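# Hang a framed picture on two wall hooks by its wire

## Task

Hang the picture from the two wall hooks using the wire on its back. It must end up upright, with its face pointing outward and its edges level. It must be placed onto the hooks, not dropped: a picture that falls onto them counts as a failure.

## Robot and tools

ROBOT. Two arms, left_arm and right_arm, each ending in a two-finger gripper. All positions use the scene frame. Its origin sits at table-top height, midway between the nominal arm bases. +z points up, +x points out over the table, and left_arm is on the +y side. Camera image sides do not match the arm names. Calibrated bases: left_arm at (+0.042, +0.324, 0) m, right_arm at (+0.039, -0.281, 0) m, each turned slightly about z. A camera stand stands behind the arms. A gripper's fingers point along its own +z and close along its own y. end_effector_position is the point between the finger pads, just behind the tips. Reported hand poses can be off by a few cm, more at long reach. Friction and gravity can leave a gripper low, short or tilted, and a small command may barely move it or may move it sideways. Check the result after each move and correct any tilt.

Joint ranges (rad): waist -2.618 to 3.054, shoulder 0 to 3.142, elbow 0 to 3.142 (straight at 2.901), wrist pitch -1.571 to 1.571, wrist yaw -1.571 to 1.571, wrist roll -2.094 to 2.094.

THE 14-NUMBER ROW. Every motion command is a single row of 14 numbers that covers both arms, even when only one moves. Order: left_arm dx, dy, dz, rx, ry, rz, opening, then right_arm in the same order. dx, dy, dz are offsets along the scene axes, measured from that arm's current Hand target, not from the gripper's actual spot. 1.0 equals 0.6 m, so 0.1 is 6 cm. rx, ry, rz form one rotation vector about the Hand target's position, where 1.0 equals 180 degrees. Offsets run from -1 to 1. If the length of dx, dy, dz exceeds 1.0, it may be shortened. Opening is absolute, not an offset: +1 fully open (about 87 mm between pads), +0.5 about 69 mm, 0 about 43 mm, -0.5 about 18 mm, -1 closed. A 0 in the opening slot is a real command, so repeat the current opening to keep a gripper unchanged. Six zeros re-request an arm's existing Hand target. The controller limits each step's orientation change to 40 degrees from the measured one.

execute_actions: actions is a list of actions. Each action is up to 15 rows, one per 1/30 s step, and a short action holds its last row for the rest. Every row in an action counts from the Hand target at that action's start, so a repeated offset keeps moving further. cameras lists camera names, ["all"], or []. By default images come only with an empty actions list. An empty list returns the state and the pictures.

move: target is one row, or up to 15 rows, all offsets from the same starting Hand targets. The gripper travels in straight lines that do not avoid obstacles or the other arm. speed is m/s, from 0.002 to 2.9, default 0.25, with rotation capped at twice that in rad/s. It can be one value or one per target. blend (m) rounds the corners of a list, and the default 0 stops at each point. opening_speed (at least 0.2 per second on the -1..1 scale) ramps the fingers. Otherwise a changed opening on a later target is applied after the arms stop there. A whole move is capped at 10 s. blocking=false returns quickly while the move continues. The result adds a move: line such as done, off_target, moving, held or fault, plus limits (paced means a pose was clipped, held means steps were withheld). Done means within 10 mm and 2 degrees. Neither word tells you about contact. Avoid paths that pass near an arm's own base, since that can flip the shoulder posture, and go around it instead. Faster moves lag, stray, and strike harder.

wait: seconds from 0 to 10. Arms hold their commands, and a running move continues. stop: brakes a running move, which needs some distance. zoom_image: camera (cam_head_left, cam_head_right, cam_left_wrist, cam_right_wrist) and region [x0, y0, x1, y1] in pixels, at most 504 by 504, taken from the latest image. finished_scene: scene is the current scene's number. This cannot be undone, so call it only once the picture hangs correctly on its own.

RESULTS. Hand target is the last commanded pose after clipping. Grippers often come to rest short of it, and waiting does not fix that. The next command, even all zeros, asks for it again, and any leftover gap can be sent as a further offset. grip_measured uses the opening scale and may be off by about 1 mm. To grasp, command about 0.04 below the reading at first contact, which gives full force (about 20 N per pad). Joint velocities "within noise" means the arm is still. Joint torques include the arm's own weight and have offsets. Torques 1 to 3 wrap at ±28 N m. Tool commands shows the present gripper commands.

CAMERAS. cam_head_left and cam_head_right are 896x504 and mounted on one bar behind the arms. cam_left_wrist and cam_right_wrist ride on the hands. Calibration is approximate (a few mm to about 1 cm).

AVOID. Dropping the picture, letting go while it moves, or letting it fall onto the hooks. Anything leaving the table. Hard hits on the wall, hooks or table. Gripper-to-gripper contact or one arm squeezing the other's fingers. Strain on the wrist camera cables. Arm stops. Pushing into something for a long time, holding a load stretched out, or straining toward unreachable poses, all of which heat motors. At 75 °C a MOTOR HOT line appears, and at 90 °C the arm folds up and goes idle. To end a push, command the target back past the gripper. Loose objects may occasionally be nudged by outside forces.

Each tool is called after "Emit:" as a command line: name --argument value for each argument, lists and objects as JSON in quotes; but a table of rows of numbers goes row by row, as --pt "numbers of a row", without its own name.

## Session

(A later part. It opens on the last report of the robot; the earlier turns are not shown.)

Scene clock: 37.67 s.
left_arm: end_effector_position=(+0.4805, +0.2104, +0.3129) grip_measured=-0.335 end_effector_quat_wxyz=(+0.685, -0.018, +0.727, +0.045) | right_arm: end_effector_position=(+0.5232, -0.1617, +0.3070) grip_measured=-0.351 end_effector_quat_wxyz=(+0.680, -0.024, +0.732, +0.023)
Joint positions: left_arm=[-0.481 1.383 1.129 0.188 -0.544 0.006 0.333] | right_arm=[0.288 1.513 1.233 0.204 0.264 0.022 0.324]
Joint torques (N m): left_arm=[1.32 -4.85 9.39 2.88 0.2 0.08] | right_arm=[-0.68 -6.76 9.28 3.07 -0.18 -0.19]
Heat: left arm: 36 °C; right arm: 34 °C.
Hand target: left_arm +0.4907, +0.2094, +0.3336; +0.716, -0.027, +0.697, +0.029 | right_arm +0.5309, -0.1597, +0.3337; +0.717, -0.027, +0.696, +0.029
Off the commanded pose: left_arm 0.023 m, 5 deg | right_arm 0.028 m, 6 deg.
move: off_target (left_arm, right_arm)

Emit:
move --target '[0,0,-0.008,0,-0.008,0,-0.6,0,0,-0.001,0,-0.01,0,-0.6]' --speed 0.03 --cameras '["all"]'

Emit:
zoom_image --camera "cam_head_right" --region '[340, 0, 600, 160]'

Scene clock: 39.37 s.
left_arm: end_effector_position=(+0.4814, +0.2105, +0.3066) grip_measured=-0.335 end_effector_quat_wxyz=(+0.692, -0.020, +0.720, +0.042) | right_arm: end_effector_position=(+0.5237, -0.1614, +0.3021) grip_measured=-0.351 end_effector_quat_wxyz=(+0.687, -0.023, +0.726, +0.025)
Joint positions: left_arm=[-0.479 1.383 1.086 0.253 -0.541 0.009 0.332] | right_arm=[0.288 1.513 1.196 0.259 0.263 0.02 0.324]
Joint torques (N m): left_arm=[1.06 -4.96 9.29 2.95 0.15 0.17] | right_arm=[-0.51 -7.04 9.32 3.15 -0.16 -0.28]
Heat: left arm: 37 °C; right arm: 35 °C.
Hand target: left_arm +0.4907, +0.2095, +0.3288; +0.724, -0.027, +0.688, +0.028 | right_arm +0.5309, -0.1597, +0.3330; +0.728, -0.027, +0.684, +0.029
Off the commanded pose: left_arm 0.024 m, 6 deg | right_arm 0.032 m, 7 deg.
move: off_target (left_arm, right_arm)
camera_calibration:
cam_left_wrist: T_world_to_cam=[[0.109005, -0.993704, -0.0258811, 0.162054], [-0.79526, -0.071557, -0.60203, 0.603057], [0.596388, 0.0862068, -0.798054, 0.0824612], [0, 0, 0, 1]] pos_world=[0.412744, 0.197078, 0.433061]
cam_right_wrist: T_world_to_cam=[[0.0840373, -0.996357, 0.0145117, -0.210797], [-0.771863, -0.0742991, -0.631433, 0.607794], [0.630211, 0.0418629, -0.775295, 0.0565954], [0, 0, 0, 1]] pos_world=[0.451182, -0.16724, 0.430719]

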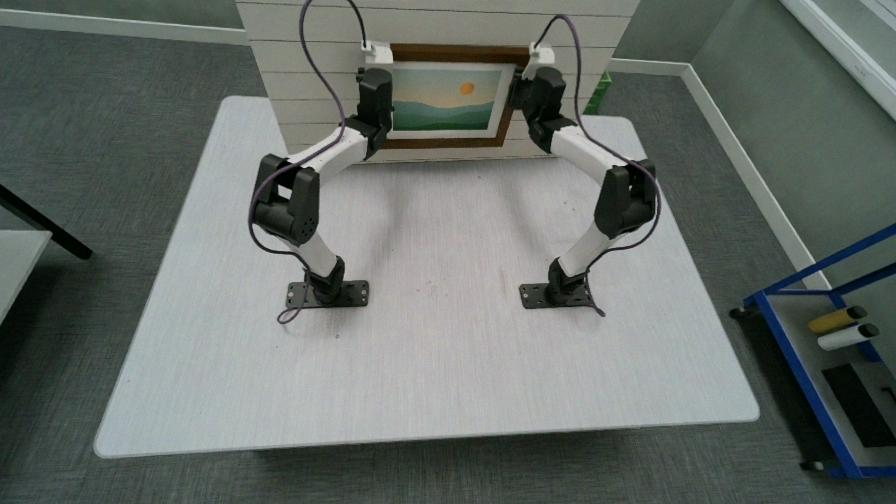

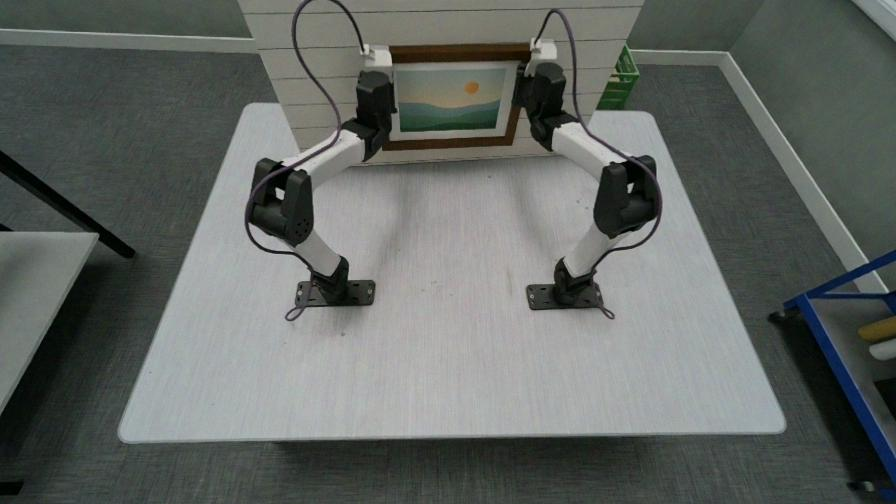

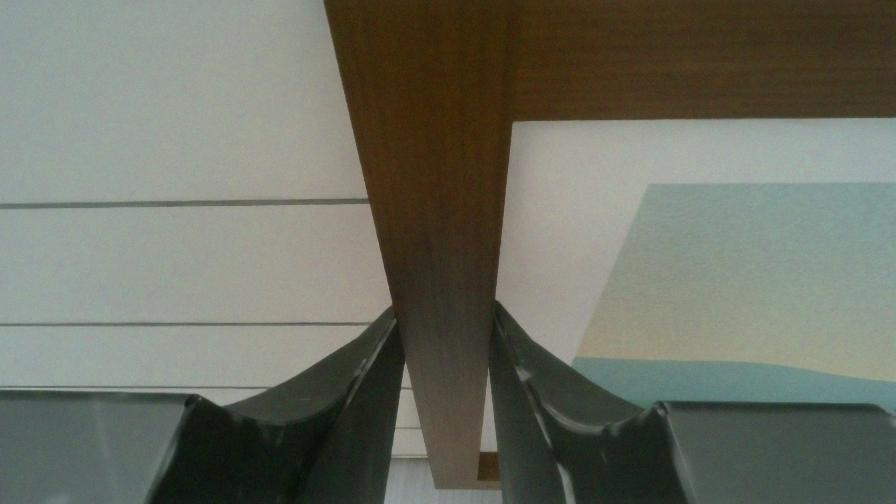

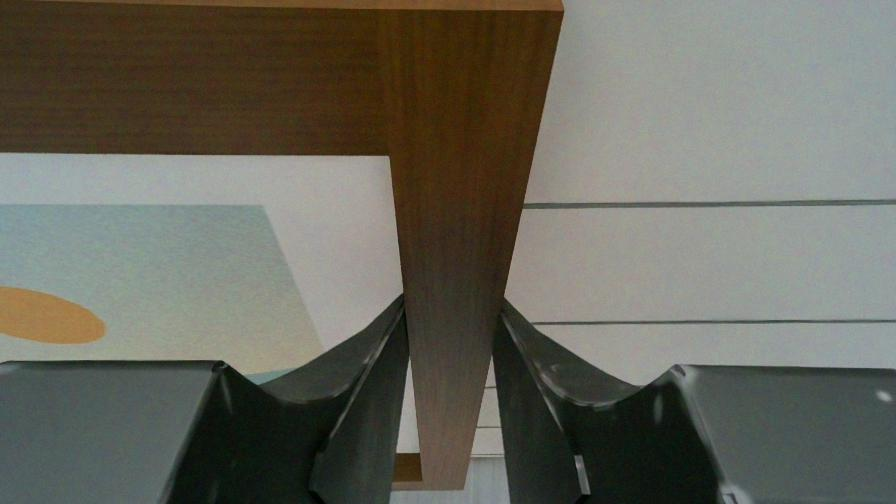

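Scaled by 1.938.

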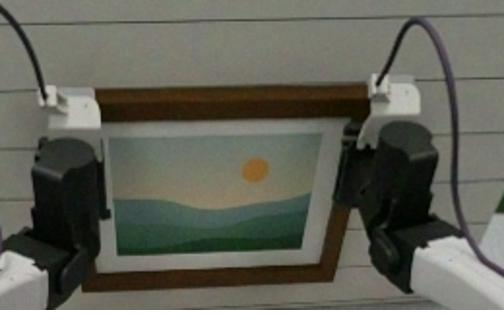

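Emit:
move --target '[0,0,-0.012,0,-0.004,0,-0.6,0,0,-0.009,0,-0.004,0,-0.6]' --speed 0.03

Emit:
move --target '[0,0,-0.012,0,0,0,-0.6,0,0,-0.01,0,0,0,-0.6]' --speed 0.03

Scene clock: 41.03 s.
left_arm: end_effector_position=(+0.4822, +0.2107, +0.3053) grip_measured=-0.336 end_effector_quat_wxyz=(+0.702, -0.021, +0.711, +0.041) | right_arm: end_effector_position=(+0.5243, -0.1615, +0.3007) grip_measured=-0.351 end_effector_quat_wxyz=(+0.695, -0.023, +0.718, +0.025)
Joint positions: left_arm=[-0.479 1.383 1.052 0.318 -0.542 0.022 0.332] | right_arm=[0.288 1.513 1.168 0.311 0.263 0.013 0.324]
Joint torques (N m): left_arm=[1.03 -4.46 8.85 2.84 0.18 0.15] | right_arm=[-0.49 -6.75 9.09 3.11 -0.16 -0.25]
Heat: left arm: 37 °C; right arm: 35 °C.
Hand target: left_arm +0.4908, +0.2094, +0.3214; +0.729, -0.027, +0.684, +0.028 | right_arm +0.5309, -0.1597, +0.3277; +0.732, -0.027, +0.680, +0.029
Off the commanded pose: left_arm 0.018 m, 5 deg | right_arm 0.028 m, 6 deg.
move: off_target (left_arm, right_arm)

Scene clock: 41.90 s.
left_arm: end_effector_position=(+0.4822, +0.2108, +0.3051) grip_measured=-0.337 end_effector_quat_wxyz=(+0.709, -0.022, +0.704, +0.039) | right_arm: end_effector_position=(+0.5245, -0.1618, +0.3000) grip_measured=-0.351 end_effector_quat_wxyz=(+0.700, -0.024, +0.713, +0.024)
Joint positions: left_arm=[-0.479 1.382 1.029 0.362 -0.54 0.029 0.332] | right_arm=[0.288 1.513 1.151 0.342 0.263 0.006 0.324]
Joint torques (N m): left_arm=[1.07 -3.82 8.57 2.76 0.17 0.03] | right_arm=[-0.53 -6.34 8.68 3.03 -0.18 -0.18]
Heat: left arm: 37 °C; right arm: 36 °C.
Hand target: left_arm +0.4907, +0.2095, +0.3144; +0.729, -0.027, +0.684, +0.028 | right_arm +0.5309, -0.1597, +0.3217; +0.732, -0.027, +0.680, +0.029
Off the commanded pose: left_arm 0.013 m, 4 deg | right_arm 0.023 m, 5 deg.
move: off_target (left_arm, right_arm)

Emit:
move --target '[0,0,-0.017,0,0.016,0,-0.6,0,0,-0.034,0,0.02,0,-0.6]' --speed 0.03

Emit:
move --target '[-0.035,-0.003,0,0,0.0,0,-0.6,-0.035,-0.003,0,0,0.0,0,-0.6]' --speed 0.03

Scene clock: 43.63 s.
left_arm: end_effector_position=(+0.4821, +0.2108, +0.3048) grip_measured=-0.337 end_effector_quat_wxyz=(+0.709, -0.022, +0.704, +0.039) | right_arm: end_effector_position=(+0.5244, -0.1618, +0.2995) grip_measured=-0.351 end_effector_quat_wxyz=(+0.700, -0.024, +0.714, +0.024)
Joint positions: left_arm=[-0.479 1.382 1.029 0.361 -0.54 0.029 0.332] | right_arm=[0.288 1.513 1.15 0.342 0.263 0.006 0.324]
Joint torques (N m): left_arm=[1.32 -3.22 9.8 2.14 0.2 -0.19] | right_arm=[-0.8 -5.09 8.12 2.61 -0.21 0.02]
Heat: left arm: 37 °C; right arm: 36 °C.
Hand target: left_arm +0.4907, +0.2095, +0.3042; +0.711, -0.027, +0.702, +0.029 | right_arm +0.5309, -0.1597, +0.3012; +0.711, -0.027, +0.702, +0.030
Off the commanded pose: left_arm 0.009 m, 1 deg | right_arm 0.007 m, 2 deg.
move: done

Scene clock: 44.63 s.
left_arm: end_effector_position=(+0.4756, +0.2070, +0.3027) grip_measured=-0.338 end_effector_quat_wxyz=(+0.710, -0.020, +0.704, +0.031) | right_arm: end_effector_position=(+0.5156, -0.1627, +0.2985) grip_measured=-0.355 end_effector_quat_wxyz=(+0.708, -0.023, +0.705, +0.029)
Joint positions: left_arm=[-0.492 1.361 1.002 0.369 -0.54 0.02 0.331] | right_arm=[0.291 1.478 1.09 0.393 0.26 0.007 0.323]
Joint torques (N m): left_arm=[-0.75 -7.45 7.3 1.92 -0.2 -0.1] | right_arm=[0.38 -8.21 7.02 2.06 -0.05 0.01]
Heat: left arm: 37 °C; right arm: 36 °C.
Hand target: left_arm +0.4697, +0.2075, +0.3041; +0.711, -0.027, +0.702, +0.029 | right_arm +0.5099, -0.1615, +0.3012; +0.711, -0.027, +0.702, +0.030
Off the commanded pose: left_arm 0.006 m, 1 deg | right_arm 0.006 m, 1 deg.
move: done

Emit:
move --target '[-0.008,0,-0.018,0,0,0,-0.6,-0.008,0,-0.018,0,0,0,-0.6]' --speed 0.03 --cameras '["cam_head_right"]'

Scene clock: 46.33 s.
left_arm: end_effector_position=(+0.4710, +0.2066, +0.3006) grip_measured=-0.338 end_effector_quat_wxyz=(+0.718, -0.025, +0.695, +0.026) | right_arm: end_effector_position=(+0.5109, -0.1627, +0.2982) grip_measured=-0.356 end_effector_quat_wxyz=(+0.718, -0.024, +0.694, +0.031)
Joint positions: left_arm=[-0.5 1.345 0.957 0.426 -0.547 0.021 0.331] | right_arm=[0.295 1.461 1.043 0.454 0.26 0 0.322]
Joint torques (N m): left_arm=[-0.75 -6.86 6.78 1.74 -0.2 -0.1] | right_arm=[0.46 -7.43 6.43 1.81 0 0.08]
Heat: left arm: 37 °C; right arm: 36 °C.
Hand target: left_arm +0.4650, +0.2075, +0.2934; +0.711, -0.027, +0.702, +0.029 | right_arm +0.5052, -0.1616, +0.2904; +0.711, -0.026, +0.702, +0.029
Off the commanded pose: left_arm 0.010 m, 1 deg | right_arm 0.010 m, 1 deg.
move: done
Images, in order (width x height): cam_head_right 896x504.

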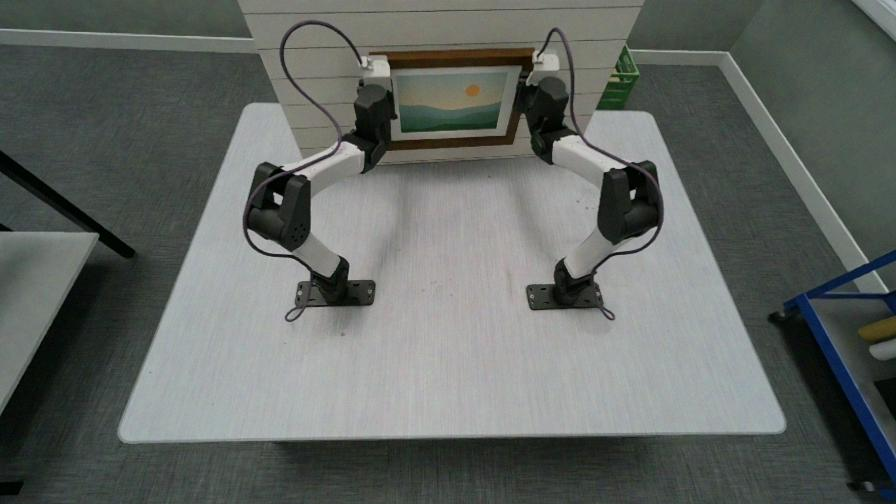

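Emit:
move --pt "0.036 0.003 0.01 0 0 0 -0.6 0.036 0.003 0.01 0 0 0 -0.6" --pt "0.036 0.003 0.01 0 0 0 -0.26 0.036 0.003 0.01 0 0 0 -0.26" --speed 0.04 --opening_speed 0.2 --cameras '["cam_head_right","cam_left_wrist","cam_right_wrist"]'

Scene clock: 49.67 s.
left_arm: end_effector_position=(+0.4811, +0.2085, +0.2969) grip_measured=-0.260 end_effector_quat_wxyz=(+0.712, -0.023, +0.702, +0.031) | right_arm: end_effector_position=(+0.5226, -0.1615, +0.2919) grip_measured=-0.260 end_effector_quat_wxyz=(+0.709, -0.026, +0.705, +0.026)
Joint positions: left_arm=[-0.481 1.382 0.99 0.409 -0.532 0.02 0.37] | right_arm=[0.289 1.51 1.091 0.425 0.258 -0.001 0.37]
Joint torques (N m): left_arm=[1.02 -4.18 10.69 1.8 0.03 -0.11] | right_arm=[-0.5 -5.71 10.8 1.96 -0.13 0.09]
Heat: left arm: 37 °C; right arm: 35 °C.
Hand target: left_arm +0.4866, +0.2094, +0.2993; +0.711, -0.027, +0.702, +0.029 | right_arm +0.5268, -0.1597, +0.2964; +0.711, -0.027, +0.702, +0.029
Off the commanded pose: left_arm 0.006 m, 1 deg | right_arm 0.006 m, 1 deg.
move: done
camera_calibration:
cam_left_wrist: T_world_to_cam=[[0.0982956, -0.995148, -0.00424868, 0.158825], [-0.761904, -0.072509, -0.643619, 0.593231], [0.640188, 0.0665019, -0.765335, 0.0483986], [0, 0, 0, 1]] pos_world=[0.405389, 0.19785, 0.41953]
cam_right_wrist: T_world_to_cam=[[0.0888164, -0.99585, 0.0198714, -0.214607], [-0.731046, -0.0787238, -0.677772, 0.592005], [0.676523, 0.0456704, -0.735004, 0.0140096], [0, 0, 0, 1]] pos_world=[0.442366, -0.167751, 0.415806]
Images, in order (width x height): cam_head_right 896x504, cam_left_wrist 896x504, cam_right_wrist 896x504.

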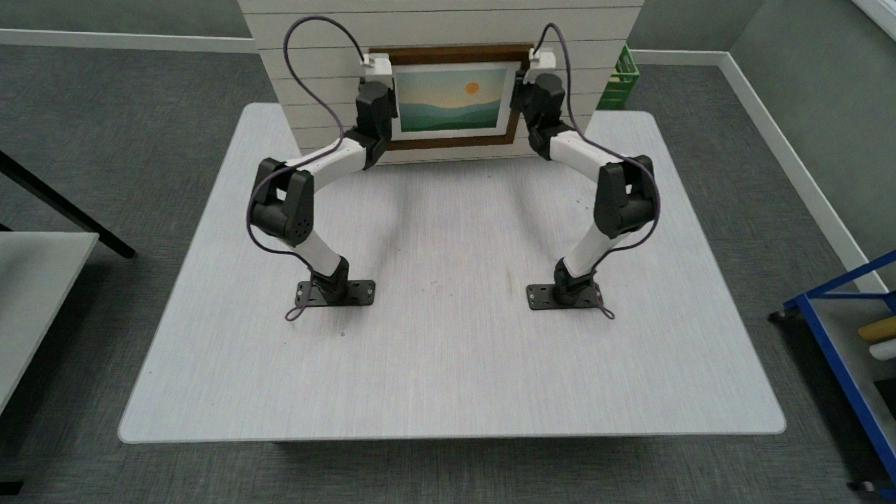

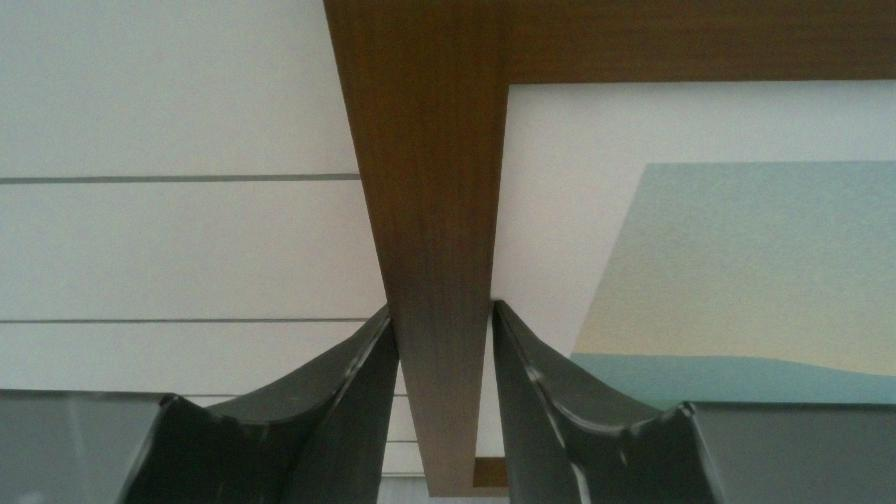

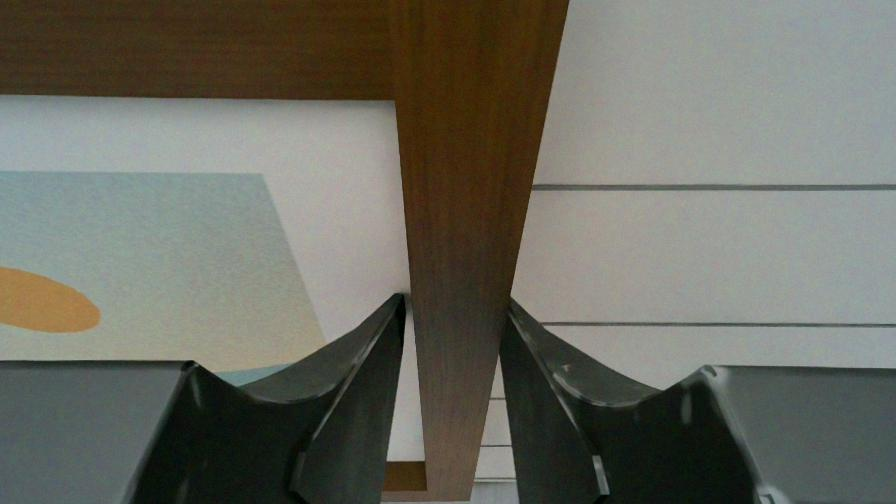

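Emit:
move --pt "0 0 0 0 0 0 0.1 0 -0.003 0 0 0 0 0.1" --pt "-0.17 -0.014 0 0 0 0 0.1 -0.17 -0.016 0 0 0 0 0.1" --opening_speed 0.3 --speed 0.07

Emit:
move --target '[-0.1,0,0,0,0,0,0.1,-0.1,0,0,0,0,0,0.1]' --cameras '["cam_head_left","cam_head_right","cam_left_wrist","cam_right_wrist"]'

Emit:
zoom_image --camera "cam_head_right" --region '[340, 20, 560, 180]'

Scene clock: 54.23 s.
left_arm: end_effector_position=(+0.3884, +0.1996, +0.3015) grip_measured=+0.100 end_effector_quat_wxyz=(+0.713, -0.024, +0.701, +0.028) | right_arm: end_effector_position=(+0.4283, -0.1676, +0.2992) grip_measured=+0.100 end_effector_quat_wxyz=(+0.713, -0.029, +0.700, +0.034)
Joint positions: left_arm=[-0.702 1.07 0.803 0.29 -0.751 0.02 0.55] | right_arm=[0.383 1.137 0.831 0.325 0.336 -0.001 0.55]
Joint torques (N m): left_arm=[-0.66 -4.25 7.64 1.77 -0.21 -0.05] | right_arm=[0.29 -4.53 7.34 1.91 0.11 0.08]
Heat: left arm: 36 °C; right arm: 35 °C.
Hand target: left_arm +0.3846, +0.2009, +0.2994; +0.711, -0.027, +0.702, +0.029 | right_arm +0.4248, -0.1694, +0.2965; +0.711, -0.027, +0.702, +0.029
Off the commanded pose: left_arm 0.005 m, 0 deg | right_arm 0.005 m, 1 deg.
move: done

Scene clock: 55.50 s.
left_arm: end_effector_position=(+0.3270, +0.2001, +0.3034) grip_measured=+0.100 end_effector_quat_wxyz=(+0.714, -0.030, +0.699, +0.024) | right_arm: end_effector_position=(+0.3659, -0.1680, +0.3029) grip_measured=+0.100 end_effector_quat_wxyz=(+0.716, -0.027, +0.697, +0.037)
Joint positions: left_arm=[-0.922 0.871 0.723 0.185 -0.973 0.021 0.55] | right_arm=[0.524 0.889 0.724 0.195 0.476 -0.001 0.55]
Joint torques (N m): left_arm=[-0.76 -1.98 7.61 1.62 -0.1 0] | right_arm=[0.34 -1.62 7.46 1.86 0.1 0.05]
Heat: left arm: 36 °C; right arm: 35 °C.
Hand target: left_arm +0.3245, +0.2009, +0.2993; +0.711, -0.027, +0.702, +0.029 | right_arm +0.3647, -0.1693, +0.2965; +0.711, -0.027, +0.702, +0.030
Off the commanded pose: left_arm 0.005 m, 1 deg | right_arm 0.007 m, 1 deg.
move: done
camera_calibration:
cam_left_wrist: T_world_to_cam=[[0.0981526, -0.99502, 0.0173439, 0.159112], [-0.756938, -0.085959, -0.647809, 0.481791], [0.646074, 0.0504559, -0.761605, 0.152725], [0, 0, 0, 1]] pos_world=[0.250397, 0.192028, 0.425666]
cam_right_wrist: T_world_to_cam=[[0.105271, -0.994414, 0.00769833, -0.209474], [-0.715622, -0.0811279, -0.69376, 0.483072], [0.690509, 0.0675234, -0.720165, 0.122498], [0, 0, 0, 1]] pos_world=[0.283163, -0.177384, 0.424967]

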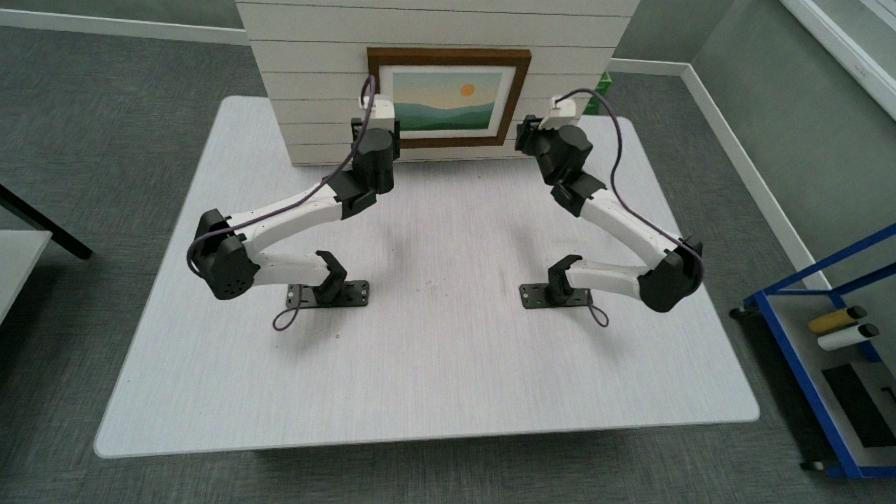

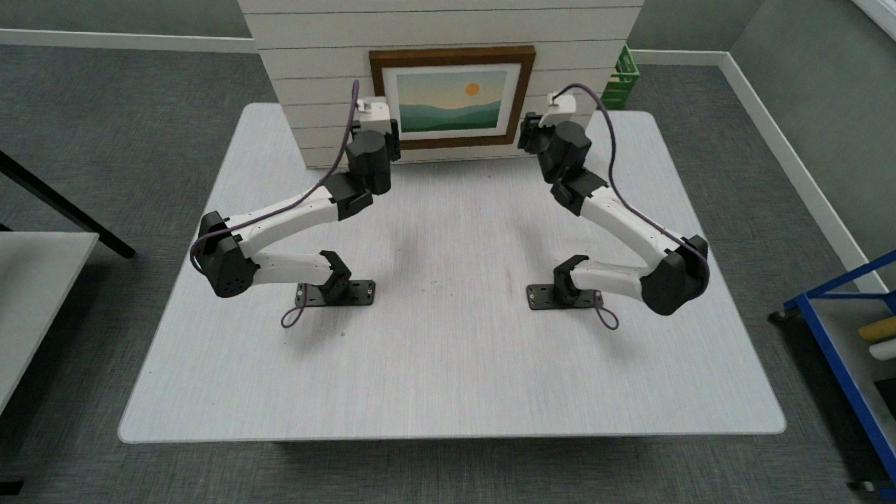

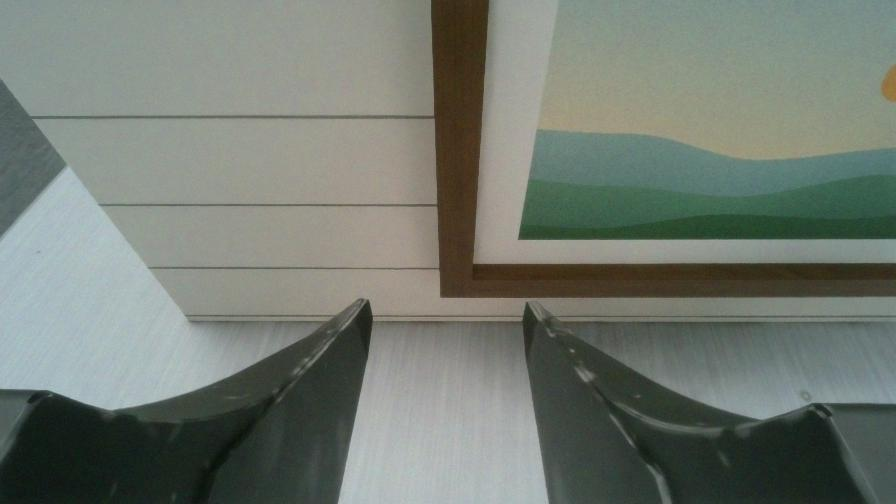

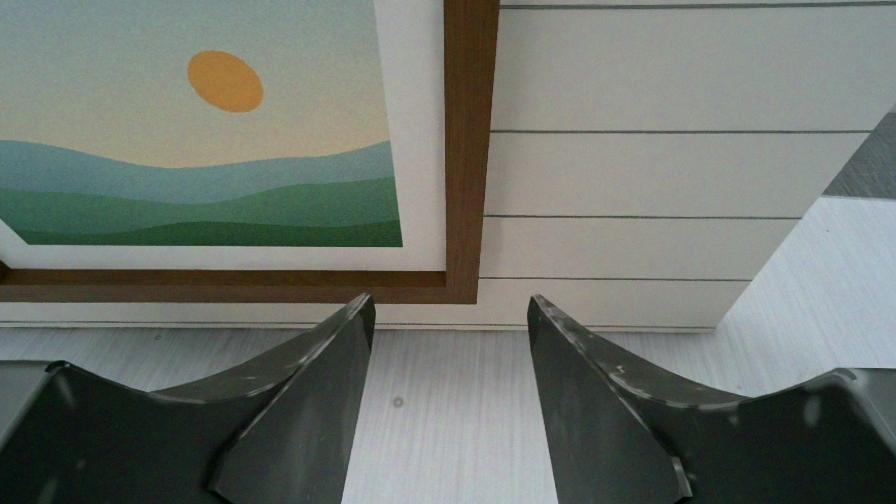

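Scaled by 2.291.

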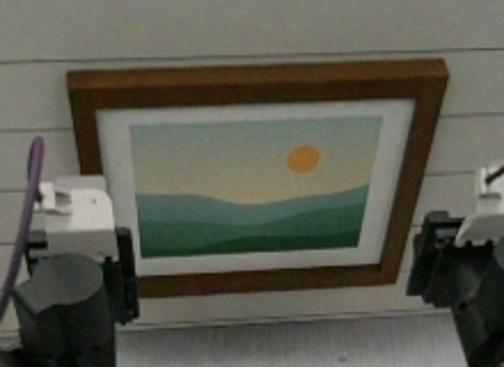

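Emit:
finished_scene --scene 2

The scene is finished: the task was done.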